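# Wedge a tension rod between the box's end walls

## Task

Put the spring-loaded tension rod inside the box so it spans the two end walls and holds itself there by spring pressure. It must be perpendicular to those walls, horizontal, not touching the box floor, and just in front of the bottles. All bottles must stay upright inside the box.

## Robot and tools

Robot: two six-joint arms, left_arm and right_arm, each with a two-finger parallel gripper. In every per-joint list the order is shoulder pan, shoulder lift, elbow, wrist 1, wrist 2, wrist 3. Stated joint ranges in rad: elbow -3.142 to 3.142, all others -6.283 to 6.283.

Frame: all hand positions (metres), quaternions (wxyz) and velocities use the scene frame. Its origin sits at table-top height, halfway between the two nominal arm bases. +x points out over the table, +z up, and left_arm is on the +y side. Arm names do not match image sides. Reported hand poses can be off by a few cm, more at long reach. The fingers point along the gripper's +z and close along its x. end_effector_position is the point between the pads, and the fingertips extend 17.5 mm past it. A block about 10 cm long sticks out toward the gripper's -y and turns with it.

Row format: 18 numbers, each in [-1, 1], always covering both arms. First come left_arm's 6 joint values, its gripper position, force_limit and speed, then the same 9 for right_arm. Joint values are offsets, not poses. They count from the Joint targets at the start of the action or move, not from the previous row, and 1.0 equals 2.222 rad. Sending 0 for all six joints re-commands the current targets. Gripper position is absolute: +1 is fully open (50 mm), the pads meet near -0.65, and -1 means close until blocked (grip). force_limit is per pad: -1 about 20 N, 0 about 102 N, +1 about 185 N. speed is the pad-gap rate: -1 = 20 mm/s, 0 = 85, +1 = 150. Both start at +1. To leave a gripper alone, repeat its last three numbers, because 0 is itself a command. New force_limit or speed values only apply after position changes by at least 0.01.

execute_actions(actions, cameras): actions is a list of actions, and each action is a table of up to 15 rows. Each row runs for one 1/30 s step, and a short table repeats its last row until 15 steps have run. An empty list just reports state. An action is refused for both arms if it would push a joint more than 0.010 rad beyond its range. A joint driven to its real end shows "joint sent to its limit". cameras picks the images: omitted, null or ["all"] gives all, [] gives none. The camera names are cam_left_wrist and cam_right_wrist, both 896x504.

move(target, speed, blend, stop_force, zero, blocking, cameras): target is one 18-number row or a list of up to 15 rows. Every row's joint offsets count from the same starting Joint targets, not from the row before. Joints interpolate together, so the hand path curves. speed is in rad/s for the joint with the farthest to go: 0.01 to 3.14, default 0.5, one value or one per target. blend, in rad, rounds corners between listed targets. stop_force, in N (3 to 120, shared by both arms), ends an arm's path when the push against its motion exceeds that value above its zero. Use it with a slow speed when approaching contact, and leave it out when moving away from something. zero (default true) re-zeroes the sensor before the move. blocking=false returns after about 0.5 s and cannot be combined with stop_force. Moves do not avoid obstacles. The result adds a "move:" line with an outcome such as done, off_target, moving, held or fault, possibly with limits=held.

wait(seconds 0 to 10) lets time pass with commands held. stop() brakes a running move, but the fingers keep moving. zoom_image(camera, region=[x0,y0,x1,y1] in pixels, at most 504x504) enlarges part of the latest image from cam_left_wrist or cam_right_wrist. zero_wrist_force(arm) tares that arm's force sensor. finished_scene(scene) ends the scene and cannot be undone.

Result lines: Joint positions (rad), Joint velocities ("within noise" when still), Joint targets (the base for the next offsets), Tool commands, and Joint torques (whole drive output, offset and noisy, positive toward larger angles). Wrist force and Wrist torque are given in the hand's own axes, plus a peak line. Gripper object_status: 0 moving, 2 stopped while closing (holding), 3 reached the commanded position or pads met, 1 stopped while opening. Opening in mm is about (250 - position_measured) x 0.202. "joint command not followed" means the arm-to-arm clearance check changed a command. Camera calibration is given per camera as K, D and T_world_to_cam.

Motion limits: each joint target stays within 0.651 rad of its measured angle per step. Targets that would place the gripper more than 150 mm from its measured spot (70 mm in fast-response episodes) are scaled back. Joint speed tops out at 3.14 rad/s, and large moves lag.

Avoid: dropping the rod, releasing it while it moves, knocking bottles over, and letting anything leave the table. Also avoid slamming, hard pushes and arm-to-arm contact; a gripper closing on the other arm's fingers counts as a press between the arms. Contact torque at a joint's limit (138 N m for the three big joints, 25.7 N m for each wrist) stops that arm for 10 s. So does roughly 150 N of outside force. If a stopped arm is pinned by what it holds, release the object before moving that arm. Stiff arms fault if driven even slightly past firm contact. Holding loads or straining heats the motors: a MOTOR HOT line appears at 70 °C, and at 85 °C the arm brakes for 30 to 60 s. Loose objects may sometimes be nudged by outside disturbances.

Each tool is called after "Emit:" as name([rows], argument=value, ...), one row to a line, values as JSON.

## Session

Emit:
execute_actions(actions=[])

Scene clock: 0.00 s.
left_arm: end_effector_position=(+0.3089, +0.6233, +0.3630) position_measured=3 object_status=3 end_effector_quat_wxyz=(-0.010, +0.872, +0.489, +0.001) | right_arm: end_effector_position=(+0.2351, -0.1505, +0.3088) position_measured=3 object_status=3 end_effector_quat_wxyz=(-0.118, +0.992, -0.024, +0.032)
Joint positions: left_arm=[-0.118 -2.161 1.883 -1.284 -1.554 0.462] | right_arm=[4.317 -1.152 -2.027 -1.29 1.601 2.781]
Joint velocities: within noise
Joint torques (N m): no reading
Wrist force (N): no reading
Wrist torque (N m): no reading
Wrist force, peak (N): no reading
Joint targets: left_arm=[-0.118 -2.161 1.883 -1.284 -1.554 0.462] | right_arm=[4.317 -1.152 -2.027 -1.290 1.601 2.781]
Tool commands: left_gripper/position=+1.0 left_gripper/force_limit=+1.0 left_gripper/speed=+1.0 right_gripper/position=+1.0 right_gripper/force_limit=+1.0 right_gripper/speed=+1.0

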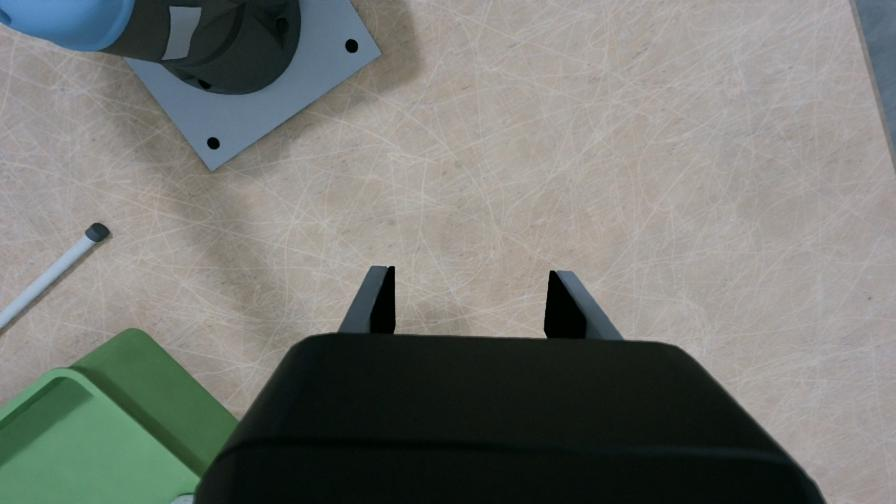

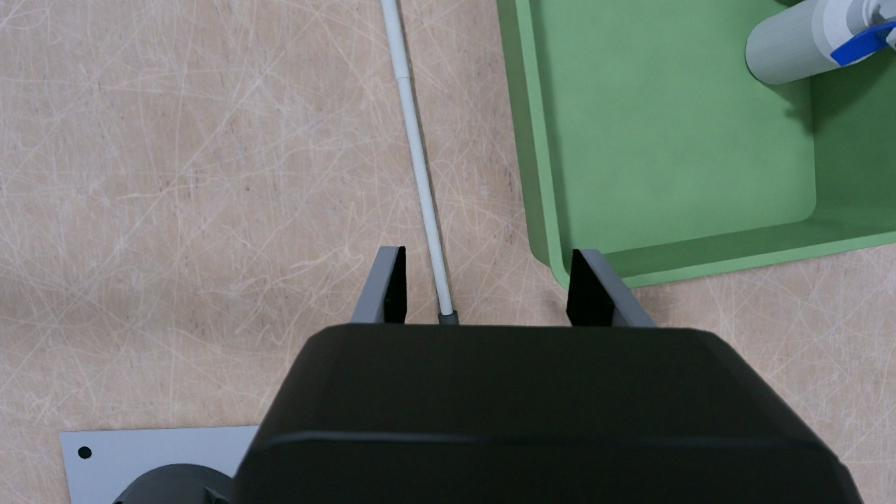

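Emit:
move(target=[-0.541,0.2547,-0.271,0.0122,-0.0077,-0.802,1,1,1,0,0,0,0,0,0,1,1,1], speed=1.0)

Scene clock: 7.13 s.
left_arm: end_effector_position=(+0.3173, +0.0996, +0.4493) position_measured=3 object_status=3 end_effector_quat_wxyz=(+0.000, +0.696, +0.718, +0.000) end_effector_velocity=(-0.001, -0.001, -0.001) end_effector_angular_velocity=(+0.000, +0.000, +0.004) | right_arm: end_effector_position=(+0.2351, -0.1505, +0.3088) position_measured=3 object_status=3 end_effector_quat_wxyz=(-0.118, +0.992, -0.024, +0.032)
Joint positions: left_arm=[-1.32 -1.595 1.281 -1.257 -1.571 -1.319] | right_arm=[4.317 -1.152 -2.027 -1.29 1.601 2.781]
Joint velocities: left_arm=[-0.002 0.001 0.001 -0.002 0 -0.006] | right_arm=[within noise]
Joint torques (N m): left_arm=[-4.37 -15.6 -15.69 -4.39 -0.93 -1.48] | right_arm=[-1.84 6.75 25.74 3.38 0.25 -0.02]
Wrist force (N): left_arm=[-0.4 0.1 -0.2] | right_arm=[-0.3 -0.2 0.1]
Wrist torque (N m): left_arm=[0.00 0.06 0.01] | right_arm=[-0.04 0.04 0.00]
Wrist force, peak (N): left_arm=[-2.6 -2.5 -0.3] | right_arm=[0.4 -0.1 0.5]
Joint targets: left_arm=[-1.320 -1.595 1.281 -1.257 -1.571 -1.320] | right_arm=[4.317 -1.152 -2.027 -1.290 1.601 2.781]
move: done
camera_calibration:
cam_left_wrist: T_world_to_cam=[[-0.0569037, 0.998362, 0.00585981, -0.0803386], [0.943926, 0.0518872, 0.326053, -0.438659], [0.325215, 0.0240848, -0.945333, 0.444132], [0, 0, 0, 1]] pos_world=[0.265052, 0.092271, 0.563349]

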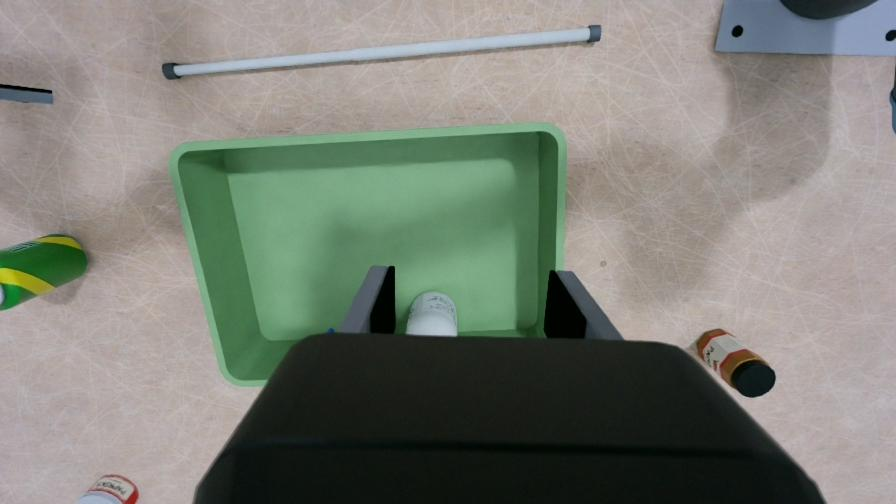

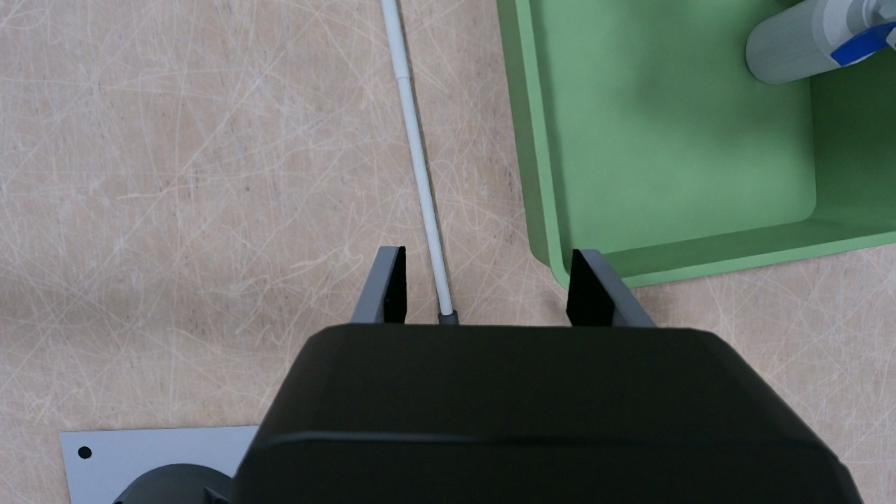

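Emit:
move(target=[0.130,0.1182,-0.133,0.0149,0,0.144,1,1,1,0,0,0,0,0,0,1,1,1], cameras=["cam_left_wrist"])

Emit:
zoom_image(camera="cam_left_wrist", region=[150, 0, 650, 340])

Scene clock: 10.10 s.
left_arm: end_effector_position=(+0.4801, +0.1003, +0.4494) position_measured=3 object_status=3 end_effector_quat_wxyz=(+0.000, +0.707, +0.707, +0.000) end_effector_velocity=(+0.002, +0.000, -0.001) end_effector_angular_velocity=(+0.000, +0.000, -0.002) | right_arm: end_effector_position=(+0.2351, -0.1505, +0.3088) position_measured=3 object_status=3 end_effector_quat_wxyz=(-0.118, +0.992, -0.024, +0.032)
Joint positions: left_arm=[-1.031 -1.332 0.986 -1.224 -1.571 -1] | right_arm=[4.317 -1.152 -2.027 -1.29 1.601 2.781]
Joint velocities: left_arm=[0.003 0.003 -0.003 -0.001 0 0.005] | right_arm=[within noise]
Joint torques (N m): left_arm=[9.52 -25.17 -35.96 -4.54 1.49 1.46] | right_arm=[-3.47 6.06 25.25 2.91 0.38 0.17]
Wrist force (N): left_arm=[-0.4 0.0 0.0] | right_arm=[-0.2 0.0 0.2]
Wrist torque (N m): left_arm=[-0.01 0.06 0.01] | right_arm=[0.01 0.02 0.00]
Wrist force, peak (N): left_arm=[0.6 3.8 0.2] | right_arm=[-0.3 -0.2 0.8]
Joint targets: left_arm=[-1.031 -1.332 0.986 -1.224 -1.571 -1.000] | right_arm=[4.317 -1.152 -2.027 -1.290 1.601 2.781]
move: done
camera_calibration:
cam_left_wrist: T_world_to_cam=[[-0.025781, 0.999648, 0.00623867, -0.0869199], [0.945164, 0.0223424, 0.325831, -0.589885], [0.325577, 0.0142968, -0.945407, 0.39211], [0, 0, 0, 1]] pos_world=[0.427635, 0.0944628, 0.563449]
Images, in order (width x height): cam_left_wrist 896x504.

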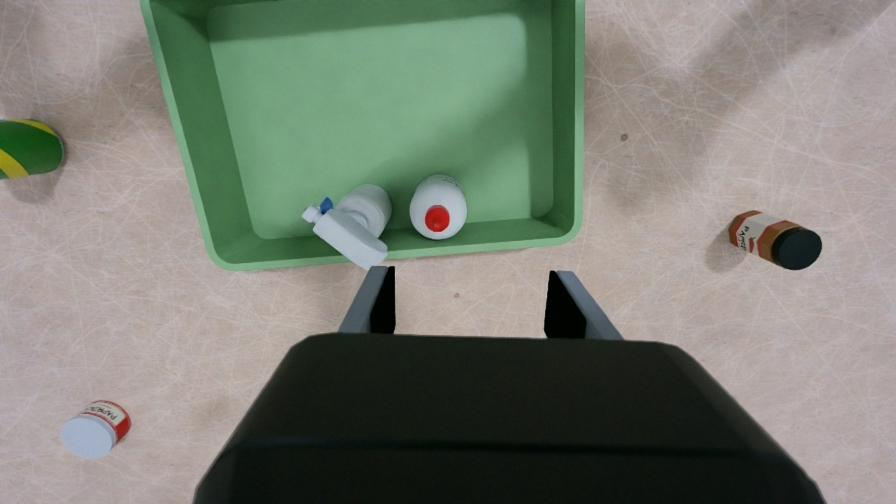

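Scaled by 1.008 from the camera's 896x504 image, which has a finer 1280x720 frame.

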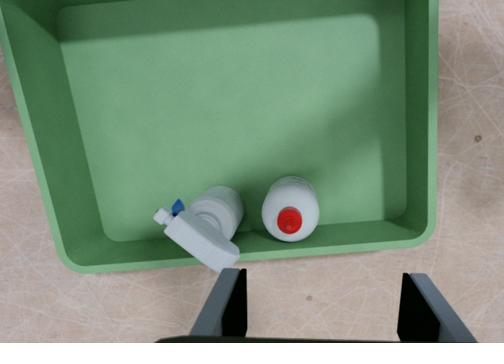

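Emit:
move([
  [-0.2682,-0.2677,0.6399,-0.3726,0,0.3784,1,1,1,-0.001,-0.04,-0.05,0.05,-0.0135,-0.8,1,1,1],
], cameras=[], speed=0.9)

Emit:
move(target=[0,0,0,0,0,0,1,1,1,-0.001,-0.057,-0.0763,0.0638,0,-0.7,1,1,1], speed=0.9)

Scene clock: 16.27 s.
left_arm: end_effector_position=(+0.1862, +0.2038, +0.1205) position_measured=3 object_status=3 end_effector_quat_wxyz=(+0.000, +0.998, +0.068, +0.000) | right_arm: end_effector_position=(+0.2443, -0.1509, +0.2316) position_measured=3 object_status=3 end_effector_quat_wxyz=(-0.023, +0.649, +0.757, +0.074) end_effector_velocity=(+0.000, +0.000, +0.000) end_effector_angular_velocity=(-0.001, -0.001, +0.004)
Joint positions: left_arm=[-1.627 -1.927 2.407 -2.052 -1.571 -0.159] | right_arm=[4.315 -1.241 -2.138 -1.179 1.571 1.004]
Joint velocities: left_arm=[within noise] | right_arm=[0 0.001 0 -0.002 -0.001 -0.005]
Joint torques (N m): left_arm=[-3.67 -12.47 -9.48 -4.34 -1.46 1.08] | right_arm=[-11.5 20.16 29.95 1.83 0.72 -2.67]
Wrist force (N): left_arm=[-0.1 0.1 -0.1] | right_arm=[-0.2 0.0 0.1]
Wrist torque (N m): left_arm=[0.01 0.02 0.02] | right_arm=[0.01 0.03 -0.07]
Wrist force, peak (N): left_arm=[-0.8 -1.5 2.1] | right_arm=[-0.4 0.3 0.7]
Joint targets: left_arm=[-1.627 -1.927 2.408 -2.052 -1.571 -0.159] | right_arm=[4.315 -1.241 -2.138 -1.179 1.571 1.004]
move: done
No camera images: "cameras" was empty.

Scene clock: 18.57 s.
left_arm: end_effector_position=(+0.1862, +0.2039, +0.1204) position_measured=3 object_status=3 end_effector_quat_wxyz=(+0.000, +0.998, +0.068, +0.000) | right_arm: end_effector_position=(+0.2327, -0.1792, +0.1201) position_measured=3 object_status=3 end_effector_quat_wxyz=(+0.000, -0.067, +0.998, +0.000) end_effector_velocity=(+0.000, -0.001, +0.000) end_effector_angular_velocity=(-0.002, +0.000, +0.006)
Joint positions: left_arm=[-1.627 -1.927 2.408 -2.052 -1.571 -0.159] | right_arm=[4.313 -1.368 -2.308 -1.037 1.571 -0.551]
Joint velocities: left_arm=[within noise] | right_arm=[0 0.001 0 -0.003 -0.001 -0.006]
Joint torques (N m): left_arm=[-4.44 -15.77 -12.96 -4.08 0.12 1.22] | right_arm=[-11.1 23.39 26.77 1.56 1.63 -2.86]
Wrist force (N): left_arm=[-0.1 -0.2 -0.1] | right_arm=[-0.1 0.0 0.2]
Wrist torque (N m): left_arm=[-0.04 0.01 0.02] | right_arm=[0.00 -0.06 -0.05]
Wrist force, peak (N): left_arm=[-0.8 -0.2 -0.2] | right_arm=[-0.4 0.0 -0.8]
Joint targets: left_arm=[-1.627 -1.927 2.408 -2.052 -1.571 -0.159] | right_arm=[4.313 -1.368 -2.308 -1.037 1.571 -0.551]
move: done
camera_calibration:
cam_left_wrist: T_world_to_cam=[[0.987233, 0.159187, 0.0055184, -0.213237], [0.148694, -0.933472, 0.326375, 0.135869], [0.057106, -0.321387, -0.945224, 0.293706], [0, 0, 0, 1]] pos_world=[0.17354, 0.255168, 0.234451]
cam_right_wrist: T_world_to_cam=[[-0.989938, -0.141079, -0.0109108, 0.216819], [-0.13512, 0.919595, 0.3689, 0.168149], [-0.0420106, 0.366663, -0.929405, 0.317602], [0, 0, 0, 1]] pos_world=[0.250701, -0.240493, 0.235516]

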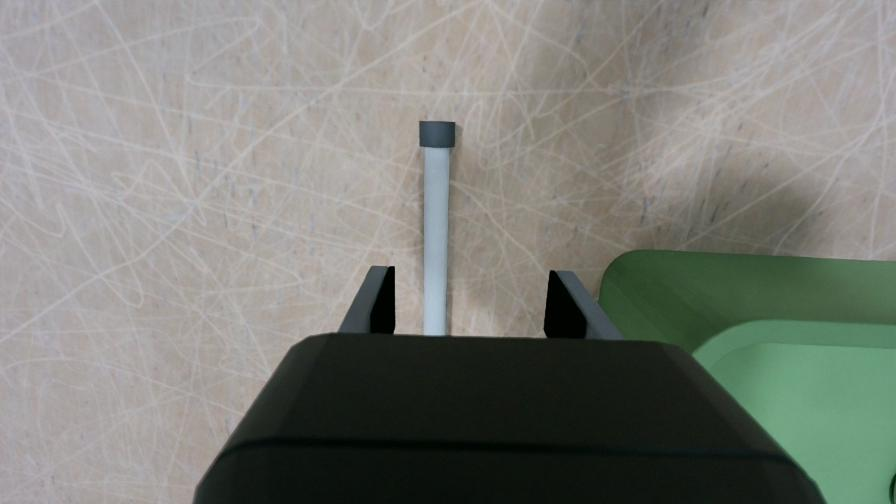

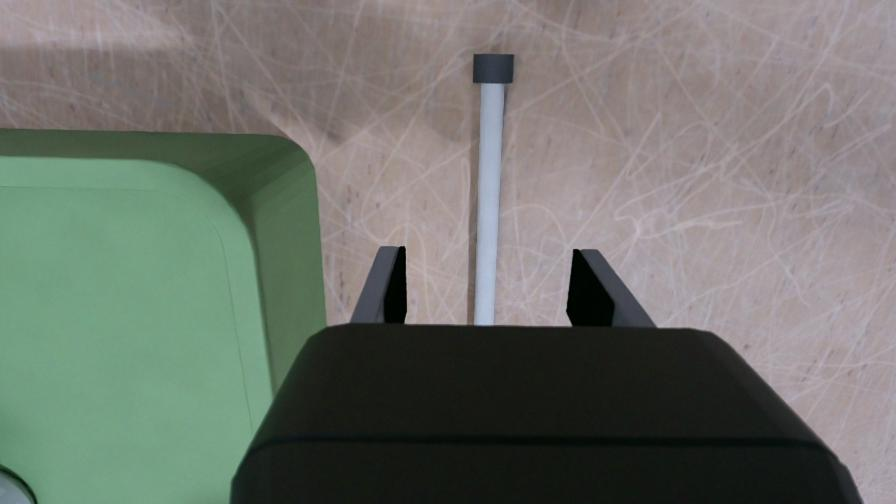

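Emit:
move(target=[-0.0096,0.1072,0.0512,-0.1583,0,-0.007,1,1,1,0.007,-0.0716,-0.0673,0.1392,0,0.0095,1,1,1], speed=0.3)

Scene clock: 21.87 s.
left_arm: end_effector_position=(+0.1790, +0.1871, +0.0353) position_measured=3 object_status=3 end_effector_quat_wxyz=(+0.000, +0.998, +0.065, +0.000) | right_arm: end_effector_position=(+0.2248, -0.1837, +0.0355) position_measured=3 object_status=3 end_effector_quat_wxyz=(+0.000, -0.065, +0.998, +0.000)
Joint positions: left_arm=[-1.648 -1.689 2.521 -2.403 -1.571 -0.174] | right_arm=[4.328 -1.527 -2.457 -0.728 1.571 -0.53]
Joint velocities: within noise
Joint torques (N m): left_arm=[6.98 -3.44 -33.7 -4.6 2.08 1.04] | right_arm=[-3.61 17.23 14.91 4.07 1.2 -2.21]
Wrist force (N): left_arm=[-0.3 0.0 0.1] | right_arm=[-0.5 0.4 0.4]
Wrist torque (N m): left_arm=[0.00 0.05 0.01] | right_arm=[0.05 0.04 -0.08]
Wrist force, peak (N): left_arm=[-0.3 -0.8 -1.5] | right_arm=[-0.3 0.0 1.7]
Joint targets: left_arm=[-1.648 -1.689 2.521 -2.403 -1.571 -0.174] | right_arm=[4.328 -1.527 -2.457 -0.728 1.571 -0.530]
move: done
camera_calibration:
cam_left_wrist: T_world_to_cam=[[0.988143, 0.153432, 0.0056852, -0.202047], [0.143225, -0.934482, 0.325931, 0.150193], [0.0553208, -0.321252, -0.945377, 0.208543], [0, 0, 0, 1]] pos_world=[0.166603, 0.238348, 0.149348]
cam_right_wrist: T_world_to_cam=[[-0.990673, -0.135796, -0.0112658, 0.208552], [-0.13032, 0.920076, 0.369427, 0.201369], [-0.0398014, 0.367449, -0.929192, 0.239839], [0, 0, 0, 1]] pos_world=[0.242395, -0.245083, 0.150815]

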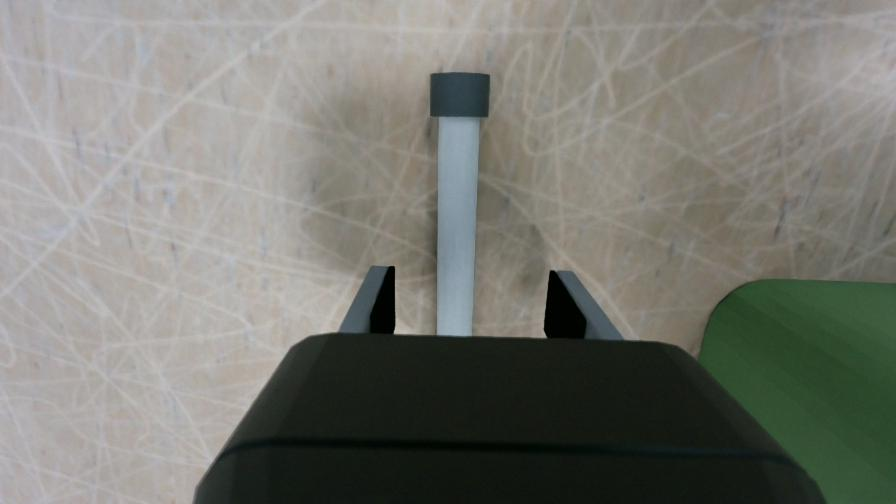

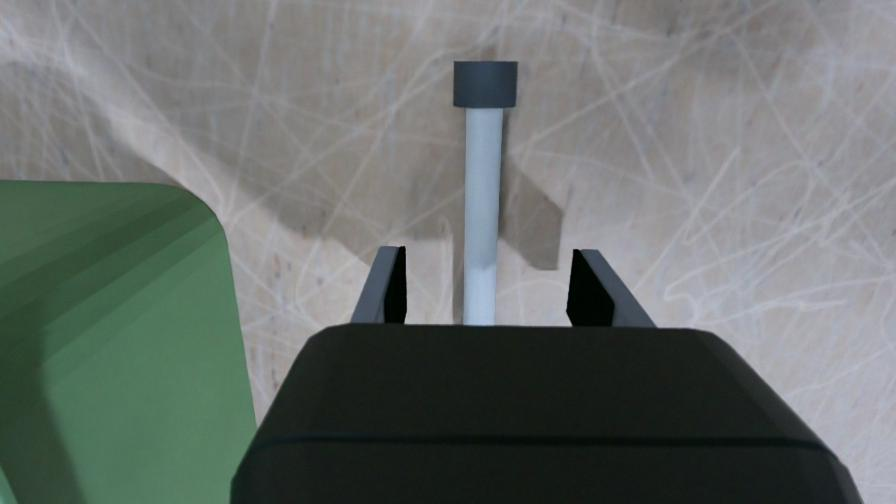

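Emit:
move(target=[0,0.033,0.0134,-0.0464,0,0,1,1,1,0,-0.0304,-0.012,0.0424,0,0,1,1,1], speed=0.06, stop_force=5, cameras=[])

Scene clock: 24.77 s.
left_arm: end_effector_position=(+0.1791, +0.1869, +0.0187) position_measured=3 object_status=3 end_effector_quat_wxyz=(+0.000, +0.998, +0.065, +0.000) | right_arm: end_effector_position=(+0.2249, -0.1836, +0.0169) position_measured=3 object_status=3 end_effector_quat_wxyz=(+0.000, -0.065, +0.998, +0.001)
Joint positions: left_arm=[-1.648 -1.636 2.543 -2.477 -1.571 -0.174] | right_arm=[4.328 -1.581 -2.479 -0.652 1.571 -0.53]
Joint velocities: within noise
Joint torques (N m): left_arm=[-6.48 -9.76 -30.87 -4.27 2.28 -1.34] | right_arm=[1.82 25.41 20.96 3.27 -2.28 -0.86]
Wrist force (N): left_arm=[-0.4 -0.1 0.3] | right_arm=[2.1 -0.3 -4.5]
Wrist torque (N m): left_arm=[-0.02 0.05 0.02] | right_arm=[0.04 -0.11 -0.08]
Wrist force, peak (N): left_arm=[5.8 -24.8 -68.8] | right_arm=[18.9 -25.3 -93.0]
Joint targets: left_arm=[-1.648 -1.636 2.543 -2.477 -1.571 -0.174] | right_arm=[4.328 -1.581 -2.479 -0.652 1.571 -0.530]
move: contact (left_arm, right_arm); left_arm: the wrist 1 is farthest, 0.029 rad from its target; right_arm: the wrist 1 is farthest, 0.018 rad from its target
No camera images: "cameras" was empty.

Emit:
move(target=[0,-0.0029,-0.0012,0.004,0,0,1,1,1,0,0.0027,0.001,-0.0037,0,0,1,1,1], speed=0.05, cameras=[])

Emit:
move(target=[0,0,0,0,0,0,-1,-0.2,-1,0,0,0,0,0,0,-1,-0.2,-1])

Scene clock: 25.97 s.
left_arm: end_effector_position=(+0.1791, +0.1868, +0.0208) position_measured=3 object_status=3 end_effector_quat_wxyz=(+0.000, +0.998, +0.065, +0.000) | right_arm: end_effector_position=(+0.2249, -0.1836, +0.0189) position_measured=3 object_status=3 end_effector_quat_wxyz=(+0.000, -0.065, +0.998, +0.001)
Joint positions: left_arm=[-1.648 -1.643 2.54 -2.468 -1.571 -0.174] | right_arm=[4.328 -1.575 -2.476 -0.66 1.571 -0.53]
Joint velocities: within noise
Joint torques (N m): left_arm=[-5.98 -9.65 -26.1 -4.16 2.18 -1.42] | right_arm=[13.27 15.88 17.02 3.36 -0.85 1.02]
Wrist force (N): left_arm=[0.2 -0.4 -0.2] | right_arm=[0.7 -0.2 -0.4]
Wrist torque (N m): left_arm=[-0.07 -0.04 0.00] | right_arm=[-0.02 -0.17 -0.08]
Wrist force, peak (N): left_arm=[-0.6 -0.3 -0.2] | right_arm=[2.3 0.2 -4.0]
Joint targets: left_arm=[-1.648 -1.643 2.540 -2.468 -1.571 -0.174] | right_arm=[4.328 -1.575 -2.476 -0.660 1.571 -0.530]
move: done
No camera images: "cameras" was empty.

Scene clock: 28.23 s.
left_arm: end_effector_position=(+0.1791, +0.1868, +0.0208) position_measured=194 object_status=2 end_effector_quat_wxyz=(+0.000, +0.998, +0.065, +0.000) | right_arm: end_effector_position=(+0.2249, -0.1836, +0.0189) position_measured=205 object_status=2 end_effector_quat_wxyz=(+0.000, -0.065, +0.998, +0.001)
Joint positions: left_arm=[-1.648 -1.643 2.54 -2.468 -1.571 -0.174] | right_arm=[4.328 -1.575 -2.476 -0.66 1.571 -0.53]
Joint velocities: within noise
Joint torques (N m): left_arm=[-4.98 -6.39 -5.44 -3.83 2.12 -1.32] | right_arm=[13.92 8.37 10.86 3.83 1.08 2.47]
Wrist force (N): left_arm=[-2.4 -0.5 -0.3] | right_arm=[-0.8 -0.5 -0.4]
Wrist torque (N m): left_arm=[-0.01 0.06 0.33] | right_arm=[0.00 -0.20 0.05]
Wrist force, peak (N): left_arm=[-2.4 -0.5 -0.3] | right_arm=[1.4 0.4 -0.6]
Joint targets: left_arm=[-1.648 -1.643 2.540 -2.468 -1.571 -0.174] | right_arm=[4.328 -1.575 -2.476 -0.660 1.571 -0.530]
move: done
camera_calibration:
cam_left_wrist: T_world_to_cam=[[0.98813, 0.153519, 0.00557645, -0.202036], [0.143313, -0.934293, 0.326433, 0.154622], [0.0553237, -0.321759, -0.945204, 0.194771], [0, 0, 0, 1]] pos_world=[0.166703, 0.238148, 0.134751]
cam_right_wrist: T_world_to_cam=[[-0.990659, -0.135894, -0.0113205, 0.208458], [-0.130426, 0.920014, 0.369545, 0.207417], [-0.0398039, 0.36757, -0.929144, 0.224405], [0, 0, 0, 1]] pos_world=[0.242495, -0.244983, 0.134215]

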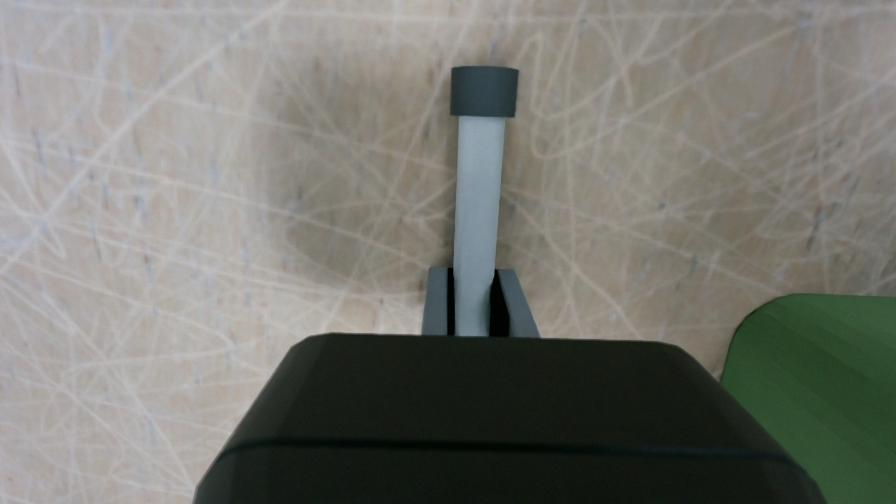

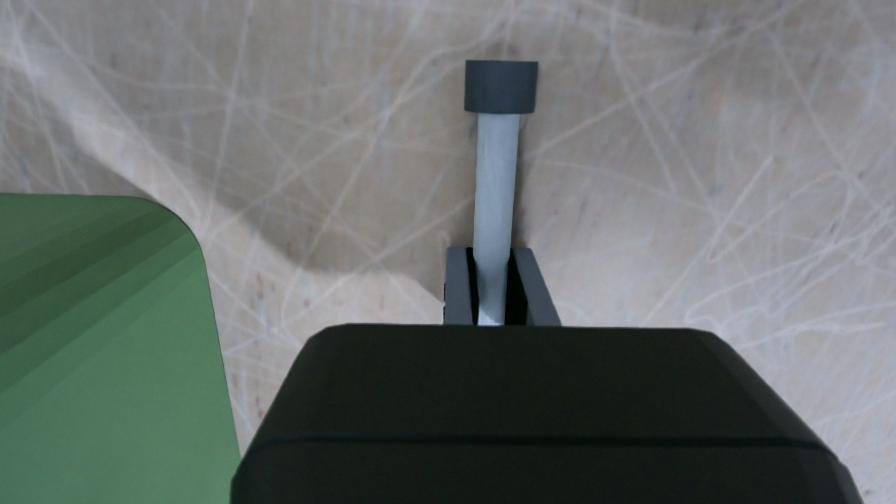

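Emit:
move(target=[0,-0.1361,-0.117,0.2532,0,0,-1,-0.2,-1,0,0.1338,0.1086,-0.243,0,0,-1,-0.2,-1], speed=0.3)

Scene clock: 32.83 s.
left_arm: end_effector_position=(+0.1790, +0.1858, +0.1701) position_measured=194 object_status=2 end_effector_quat_wxyz=(+0.000, +0.998, +0.065, +0.000) end_effector_velocity=(+0.000, +0.002, -0.001) end_effector_angular_velocity=(+0.005, -0.001, -0.002) | right_arm: end_effector_position=(+0.2249, -0.1837, +0.1679) position_measured=205 object_status=2 end_effector_quat_wxyz=(+0.000, -0.065, +0.998, +0.000)
Joint positions: left_arm=[-1.648 -1.945 2.28 -1.906 -1.571 -0.174] | right_arm=[4.328 -1.278 -2.235 -1.2 1.571 -0.53]
Joint velocities: left_arm=[0 -0.001 0.001 0.005 0.001 0.002] | right_arm=[within noise]
Joint torques (N m): left_arm=[-2.47 -12 -16.06 -2.75 2.12 0.06] | right_arm=[11.55 12.87 26.29 2.55 1.12 -0.91]
Wrist force (N): left_arm=[-0.7 -4.0 0.3] | right_arm=[0.7 -4.1 -0.4]
Wrist torque (N m): left_arm=[0.01 0.03 0.16] | right_arm=[-0.03 -0.24 0.00]
Wrist force, peak (N): left_arm=[2.2 -6.0 0.5] | right_arm=[4.0 -5.2 0.0]
Joint targets: left_arm=[-1.648 -1.945 2.280 -1.906 -1.571 -0.174] | right_arm=[4.328 -1.278 -2.235 -1.200 1.571 -0.530]
move: done
camera_calibration:
cam_left_wrist: T_world_to_cam=[[0.98813, 0.153519, 0.00557645, -0.202616], [0.143313, -0.934293, 0.326433, 0.104966], [0.0553237, -0.321759, -0.945204, 0.335574], [0, 0, 0, 1]] pos_world=[0.166603, 0.237148, 0.284051]
cam_right_wrist: T_world_to_cam=[[-0.990664, -0.135909, -0.010628, 0.209946], [-0.13023, 0.920449, 0.36853, 0.152665], [-0.040304, 0.366474, -0.929555, 0.362912], [0, 0, 0, 1]] pos_world=[0.242494, -0.244984, 0.283317]

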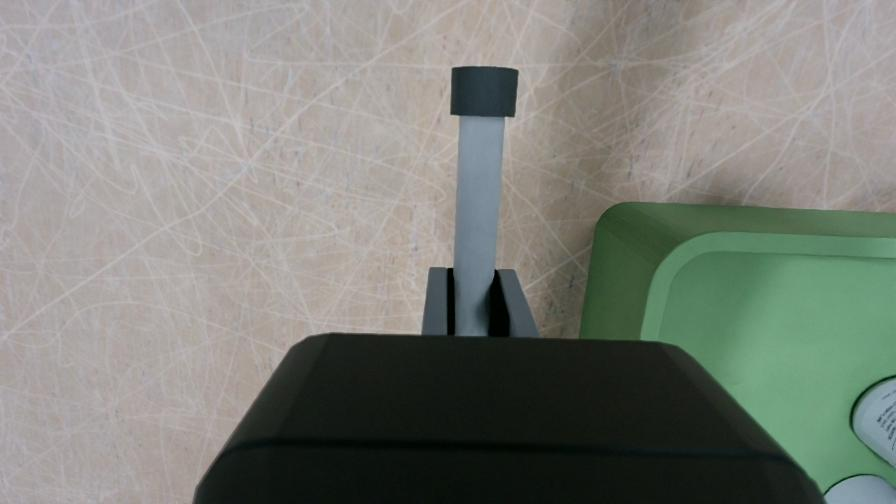

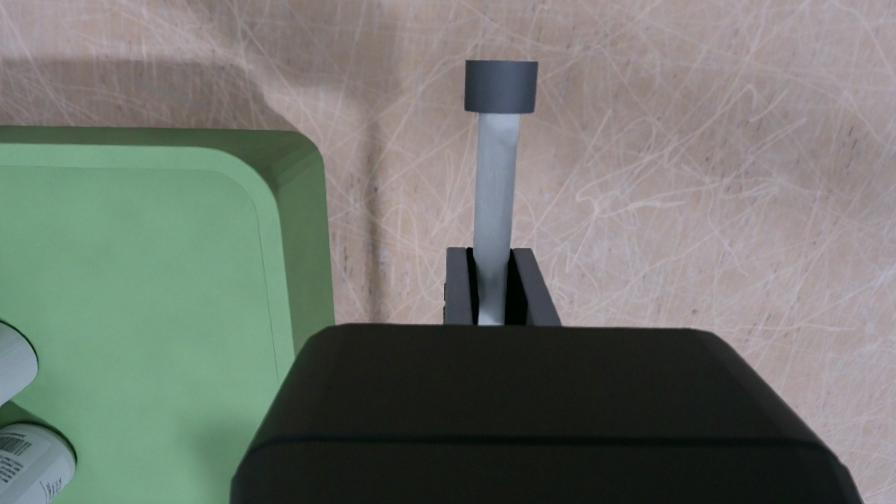

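Emit:
move(target=[0.1801,0.1112,-0.0793,-0.0323,0,0.1868,-1,-0.2,-1,-0.1041,-0.1561,0.1346,0.0218,0,-0.0975,-1,-0.2,-1], speed=0.25)

Scene clock: 35.37 s.
left_arm: end_effector_position=(+0.3263, +0.1716, +0.1703) position_measured=194 object_status=2 end_effector_quat_wxyz=(+0.001, +0.998, +0.057, +0.000) | right_arm: end_effector_position=(+0.3603, -0.1378, +0.1683) position_measured=205 object_status=2 end_effector_quat_wxyz=(+0.000, -0.057, +0.998, +0.000)
Joint positions: left_arm=[-1.248 -1.698 2.104 -1.978 -1.571 0.24] | right_arm=[4.097 -1.624 -1.936 -1.152 1.571 -0.747]
Joint velocities: within noise
Joint torques (N m): left_arm=[6.36 -13.5 -12.63 -3.72 2.29 1.21] | right_arm=[10.97 20.92 29.51 2.71 1.31 1.89]
Wrist force (N): left_arm=[-0.8 -7.1 0.4] | right_arm=[0.3 -6.5 -0.4]
Wrist torque (N m): left_arm=[-0.01 0.04 0.14] | right_arm=[0.09 -0.17 -0.01]
Wrist force, peak (N): left_arm=[-0.8 -8.0 0.8] | right_arm=[0.0 -7.2 0.3]
Joint targets: left_arm=[-1.248 -1.698 2.104 -1.978 -1.571 0.241] | right_arm=[4.097 -1.625 -1.936 -1.152 1.571 -0.747]
move: done
camera_calibration:
cam_left_wrist: T_world_to_cam=[[0.9903, 0.138825, 0.00586315, -0.344209], [0.129287, -0.936079, 0.327172, 0.0752545], [0.0509081, -0.323241, -0.944946, 0.324738], [0, 0, 0, 1]] pos_world=[0.314609, 0.223198, 0.284257]
cam_right_wrist: T_world_to_cam=[[-0.992566, -0.121201, -0.0111219, 0.353155], [-0.116724, 0.922036, 0.369086, 0.12323], [-0.0344786, 0.36764, -0.929329, 0.349898], [0, 0, 0, 1]] pos_world=[0.376977, -0.199457, 0.283615]

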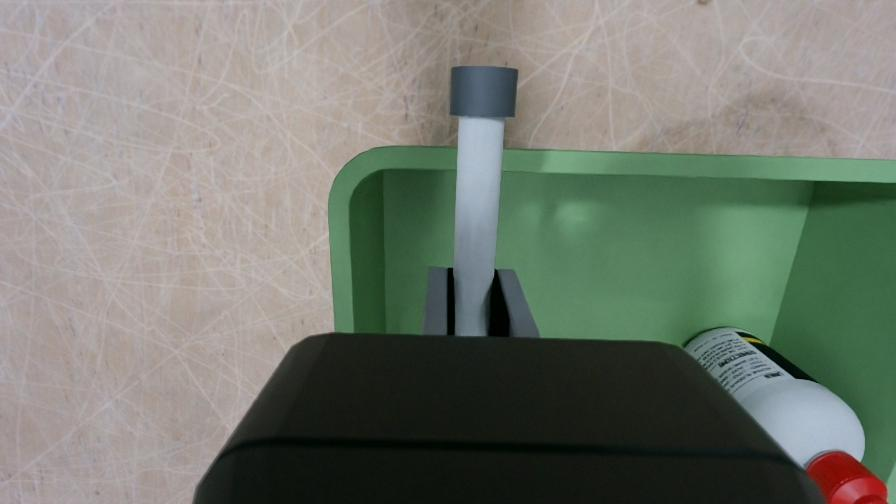

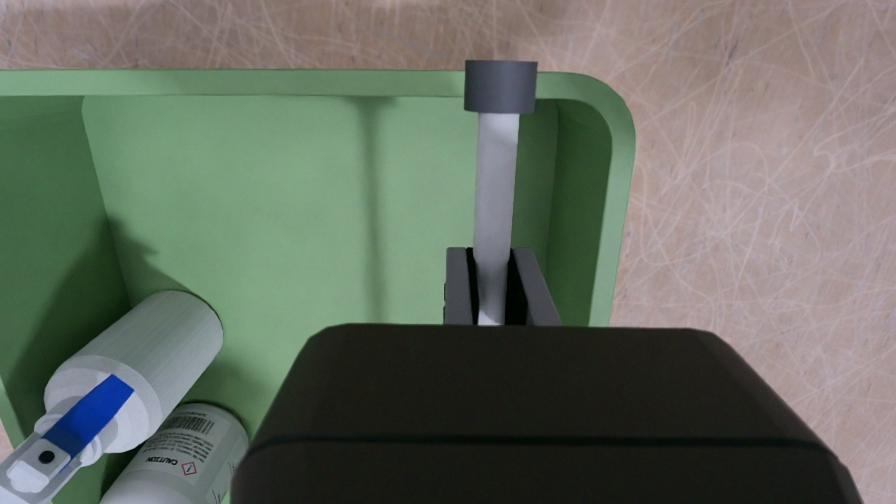

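Emit:
move(target=[0.1144,0.1333,-0.1366,0.0038,0,0.1215,-1,-0.2,-1,-0.0677,-0.1345,0.1665,-0.0317,0,-0.0602,-1,-0.2,-1], speed=0.25)

Scene clock: 39.10 s.
left_arm: end_effector_position=(+0.4741, +0.1459, +0.1702) position_measured=194 object_status=2 end_effector_quat_wxyz=(+0.000, +0.999, +0.049, +0.000) | right_arm: end_effector_position=(+0.4971, -0.1047, +0.1686) position_measured=205 object_status=2 end_effector_quat_wxyz=(+0.000, -0.049, +0.999, +0.000)
Joint positions: left_arm=[-0.994 -1.402 1.8 -1.969 -1.571 0.51] | right_arm=[3.946 -1.923 -1.566 -1.222 1.571 -0.881]
Joint velocities: within noise
Joint torques (N m): left_arm=[2.88 -22.8 -22.19 -5.93 -1.09 0.89] | right_arm=[16.68 35.9 30.91 5.97 1.16 2.45]
Wrist force (N): left_arm=[-0.7 -10.5 0.5] | right_arm=[0.1 -10.0 0.9]
Wrist torque (N m): left_arm=[-0.04 0.01 0.18] | right_arm=[0.13 -0.15 -0.04]
Wrist force, peak (N): left_arm=[-1.2 -10.7 0.1] | right_arm=[-3.1 -10.0 1.1]
Joint targets: left_arm=[-0.994 -1.402 1.800 -1.969 -1.571 0.511] | right_arm=[3.946 -1.923 -1.566 -1.222 1.571 -0.881]
move: done
camera_calibration:
cam_left_wrist: T_world_to_cam=[[0.992366, 0.123198, 0.00557825, -0.485694], [0.11467, -0.938428, 0.325889, 0.0396234], [0.0453836, -0.322762, -0.945391, 0.311459], [0, 0, 0, 1]] pos_world=[0.463307, 0.197547, 0.284247]
cam_right_wrist: T_world_to_cam=[[-0.99444, -0.104663, -0.0116051, 0.495664], [-0.101527, 0.923681, 0.369467, 0.101061], [-0.02795, 0.368591, -0.929172, 0.33955], [0, 0, 0, 1]] pos_world=[0.512659, -0.166626, 0.283914]

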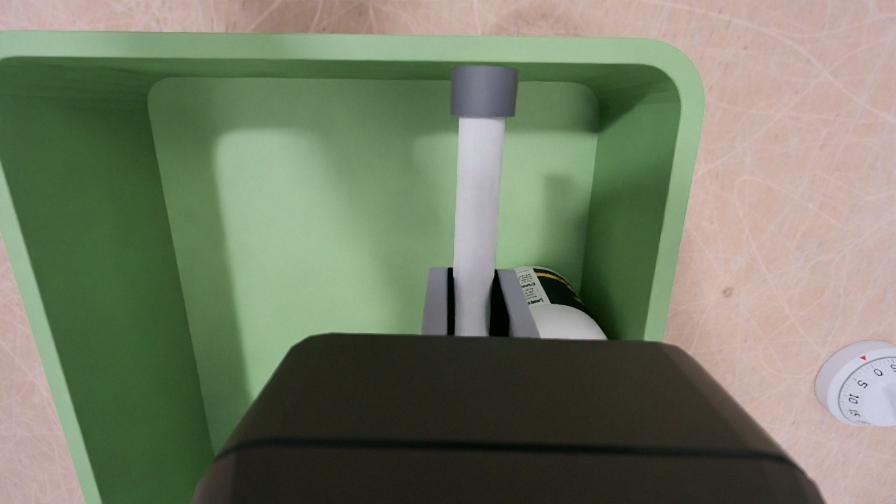

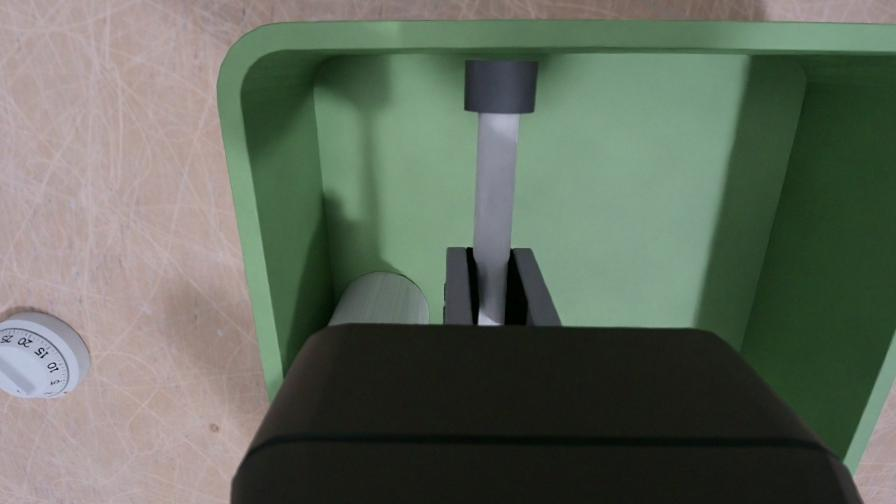

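Emit:
move([
  [-0.0032,0.0039,-0.0042,0.0004,0,-0.0069,-1,-0.2,-1,0.0035,-0.004,0.0042,-0.0009,0,-0.0003,-1,-0.2,-1],
  [-0.0032,0.0272,0.0283,-0.0554,0,-0.0069,-1,-0.2,-1,0.0035,-0.024,-0.0269,0.0503,0,-0.0003,-1,-0.2,-1],
  [-0.0032,0.0547,0.0533,-0.108,0,-0.0069,-1,-0.2,-1,0.0035,-0.0476,-0.0505,0.0974,0,-0.0003,-1,-0.2,-1],
], speed=0.07, stop_force=25)

Scene clock: 46.03 s.
left_arm: end_effector_position=(+0.4737, +0.1399, +0.0768) position_measured=194 object_status=2 end_effector_quat_wxyz=(+0.000, +0.999, +0.053, +0.000) | right_arm: end_effector_position=(+0.4967, -0.0981, +0.0742) position_measured=205 object_status=2 end_effector_quat_wxyz=(+0.000, -0.053, +0.999, +0.000)
Joint positions: left_arm=[-1.001 -1.28 1.919 -2.209 -1.571 0.495] | right_arm=[3.954 -2.029 -1.678 -1.006 1.571 -0.881]
Joint velocities: within noise
Joint torques (N m): left_arm=[4.61 -43.2 -40.62 -6.2 1.23 -1.36] | right_arm=[-2.14 53.6 27.98 4.87 1.31 0.5]
Wrist force (N): left_arm=[-2.2 -11.1 0.3] | right_arm=[-1.1 -10.2 -0.5]
Wrist torque (N m): left_arm=[0.03 0.06 0.29] | right_arm=[0.12 -0.20 0.12]
Wrist force, peak (N): left_arm=[-1.4 -11.8 0.2] | right_arm=[-0.4 -10.8 0.2]
Joint targets: left_arm=[-1.001 -1.280 1.919 -2.209 -1.571 0.495] | right_arm=[3.954 -2.029 -1.678 -1.006 1.571 -0.881]
move: done
camera_calibration:
cam_left_wrist: T_world_to_cam=[[0.991328, 0.131292, 0.00555381, -0.484635], [0.122328, -0.937438, 0.325954, 0.0606214], [0.0480013, -0.322448, -0.945369, 0.219931], [0, 0, 0, 1]] pos_world=[0.46246, 0.191374, 0.190848]
cam_right_wrist: T_world_to_cam=[[-0.993522, -0.113158, -0.0104446, 0.493538], [-0.109021, 0.923181, 0.368579, 0.133599], [-0.0320653, 0.36733, -0.929538, 0.25142], [0, 0, 0, 1]] pos_world=[0.512967, -0.159843, 0.189617]

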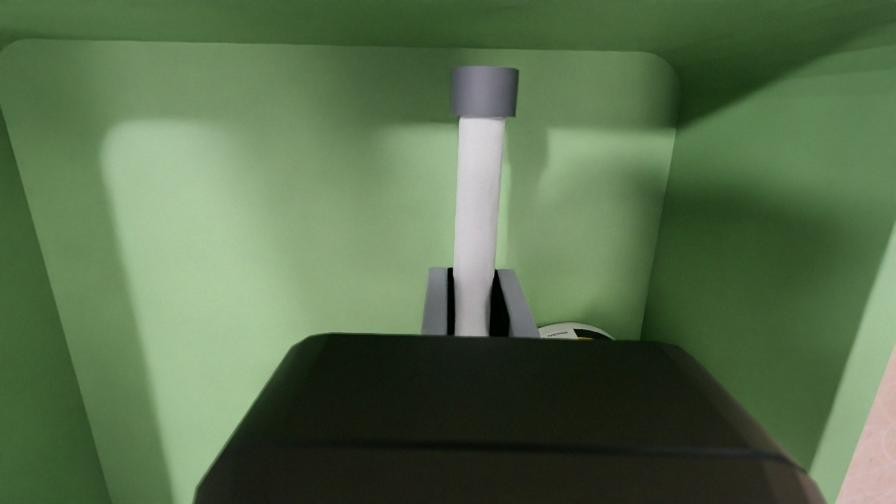

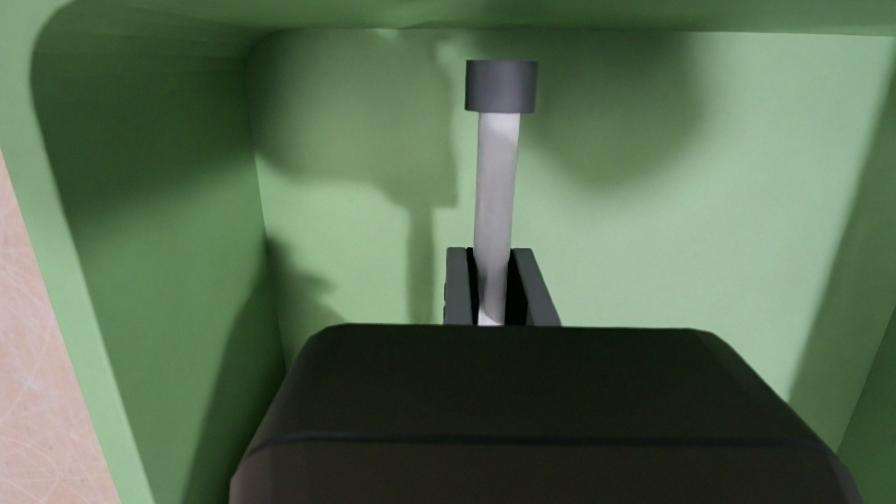

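Emit:
move(target=[0.0049,-0.0084,0.011,-0.003,0,0.0053,-1,-0.2,-1,-0.0071,0.005,-0.0078,0.0028,0,-0.0071,-1,-0.2,-1], speed=0.01, stop_force=6)

Scene clock: 50.33 s.
left_arm: end_effector_position=(+0.4726, +0.1516, +0.0773) position_measured=194 object_status=2 end_effector_quat_wxyz=(+0.000, +0.999, +0.053, +0.000) | right_arm: end_effector_position=(+0.4982, -0.1105, +0.0742) position_measured=205 object_status=2 end_effector_quat_wxyz=(+0.000, -0.053, +0.999, +0.000)
Joint positions: left_arm=[-0.99 -1.299 1.943 -2.216 -1.571 0.507] | right_arm=[3.938 -2.018 -1.696 -0.999 1.571 -0.897]
Joint velocities: within noise
Joint torques (N m): left_arm=[-2.31 -26.98 -29.83 -3.75 1.19 -1.13] | right_arm=[4.09 42.48 28.78 3.13 1.52 0.13]
Wrist force (N): left_arm=[-1.3 -7.3 1.4] | right_arm=[0.4 -6.4 -0.2]
Wrist torque (N m): left_arm=[0.04 0.06 0.17] | right_arm=[0.02 -0.28 0.07]
Wrist force, peak (N): left_arm=[-2.3 -11.6 0.6] | right_arm=[-0.6 -10.9 0.0]
Joint targets: left_arm=[-0.990 -1.299 1.943 -2.216 -1.571 0.507] | right_arm=[3.938 -2.018 -1.696 -0.999 1.571 -0.897]
move: done
camera_calibration:
cam_left_wrist: T_world_to_cam=[[0.991443, 0.130406, 0.00595854, -0.485054], [0.121323, -0.937311, 0.326693, 0.0720405], [0.0481878, -0.323175, -0.945112, 0.224311], [0, 0, 0, 1]] pos_world=[0.461354, 0.20327, 0.191354]
cam_right_wrist: T_world_to_cam=[[-0.993523, -0.113152, -0.0104547, 0.493639], [-0.109017, 0.923148, 0.368665, 0.145093], [-0.032064, 0.367417, -0.929504, 0.255994], [0, 0, 0, 1]] pos_world=[0.514467, -0.172142, 0.189617]

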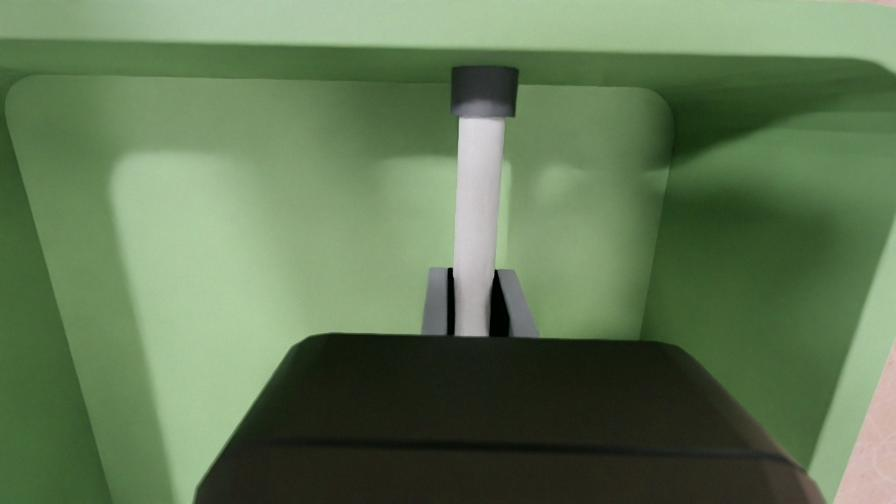

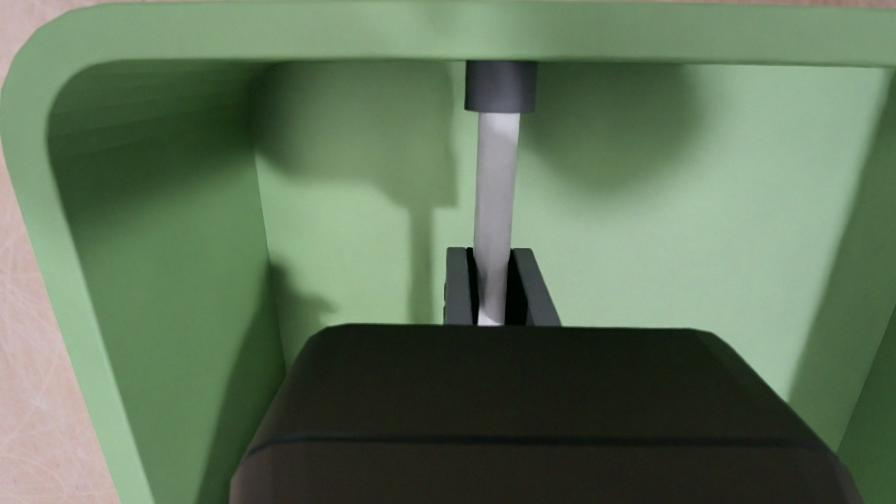

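Emit:
move(target=[0.0049,-0.0084,0.011,-0.003,0,0.0053,-1,-0.2,-1,-0.0071,0.005,-0.0078,0.0028,0,-0.0071,-1,-0.2,-1], speed=0.006, stop_force=6)

speed must be a number from 0.01 to 3.14 (rad/s); nothing of the call was run

Emit:
move(target=[0.0049,-0.0084,0.011,-0.003,0,0.0053,-1,-0.2,-1,-0.0071,0.005,-0.0078,0.0028,0,-0.0071,-1,-0.2,-1], speed=0.01, stop_force=6)

Scene clock: 52.07 s.
left_arm: end_effector_position=(+0.4726, +0.1518, +0.0774) position_measured=194 object_status=2 end_effector_quat_wxyz=(+0.000, +0.999, +0.053, +0.000) | right_arm: end_effector_position=(+0.4981, -0.1107, +0.0742) position_measured=205 object_status=2 end_effector_quat_wxyz=(-0.001, -0.053, +0.999, +0.000)
Joint positions: left_arm=[-0.99 -1.299 1.944 -2.216 -1.571 0.507] | right_arm=[3.938 -2.018 -1.696 -0.999 1.571 -0.897]
Joint velocities: within noise
Joint torques (N m): left_arm=[-5.61 -25.36 -37.97 -3.1 1.3 -1.64] | right_arm=[16.49 33.54 25.88 1.58 -1.29 2.13]
Wrist force (N): left_arm=[-1.5 -1.6 2.9] | right_arm=[-0.7 -1.5 1.2]
Wrist torque (N m): left_arm=[0.01 0.03 0.27] | right_arm=[-0.07 -0.20 0.08]
Wrist force, peak (N): left_arm=[-0.8 -7.8 0.1] | right_arm=[0.5 -7.2 1.2]
Joint targets: left_arm=[-0.990 -1.299 1.944 -2.216 -1.571 0.507] | right_arm=[3.938 -2.018 -1.696 -0.999 1.571 -0.897]
move: contact (left_arm, right_arm); left_arm: the elbow is farthest, 0.024 rad from its target; right_arm: the elbow is farthest, 0.017 rad from its target
camera_calibration:
cam_left_wrist: T_world_to_cam=[[0.991443, 0.130406, 0.00595854, -0.485067], [0.121323, -0.937311, 0.326693, 0.0721343], [0.0481878, -0.323175, -0.945112, 0.224343], [0, 0, 0, 1]] pos_world=[0.461354, 0.20337, 0.191354]
cam_right_wrist: T_world_to_cam=[[-0.993533, -0.113066, -0.0104081, 0.493527], [-0.108922, 0.923193, 0.36858, 0.145279], [-0.0320651, 0.36733, -0.929538, 0.255963], [0, 0, 0, 1]] pos_world=[0.514367, -0.172342, 0.189517]

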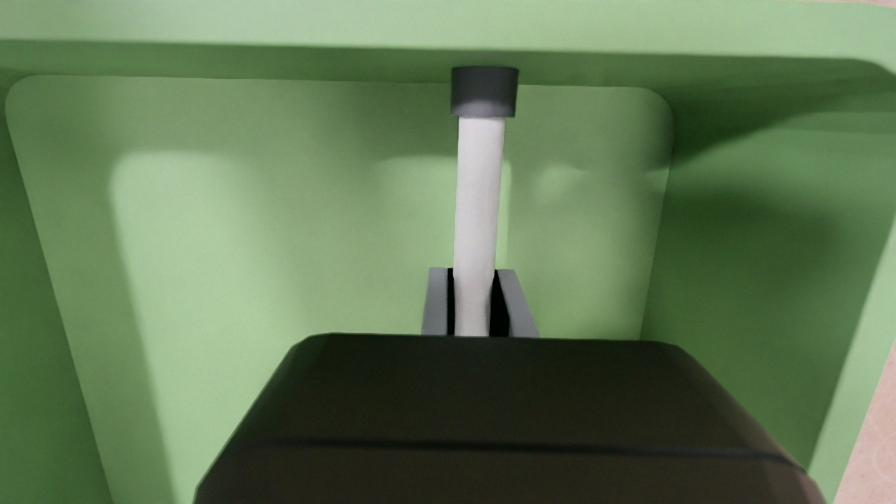

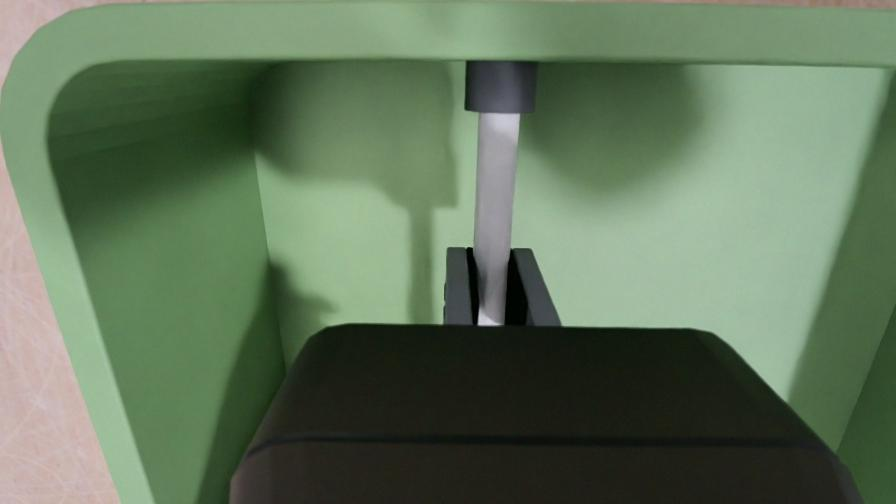

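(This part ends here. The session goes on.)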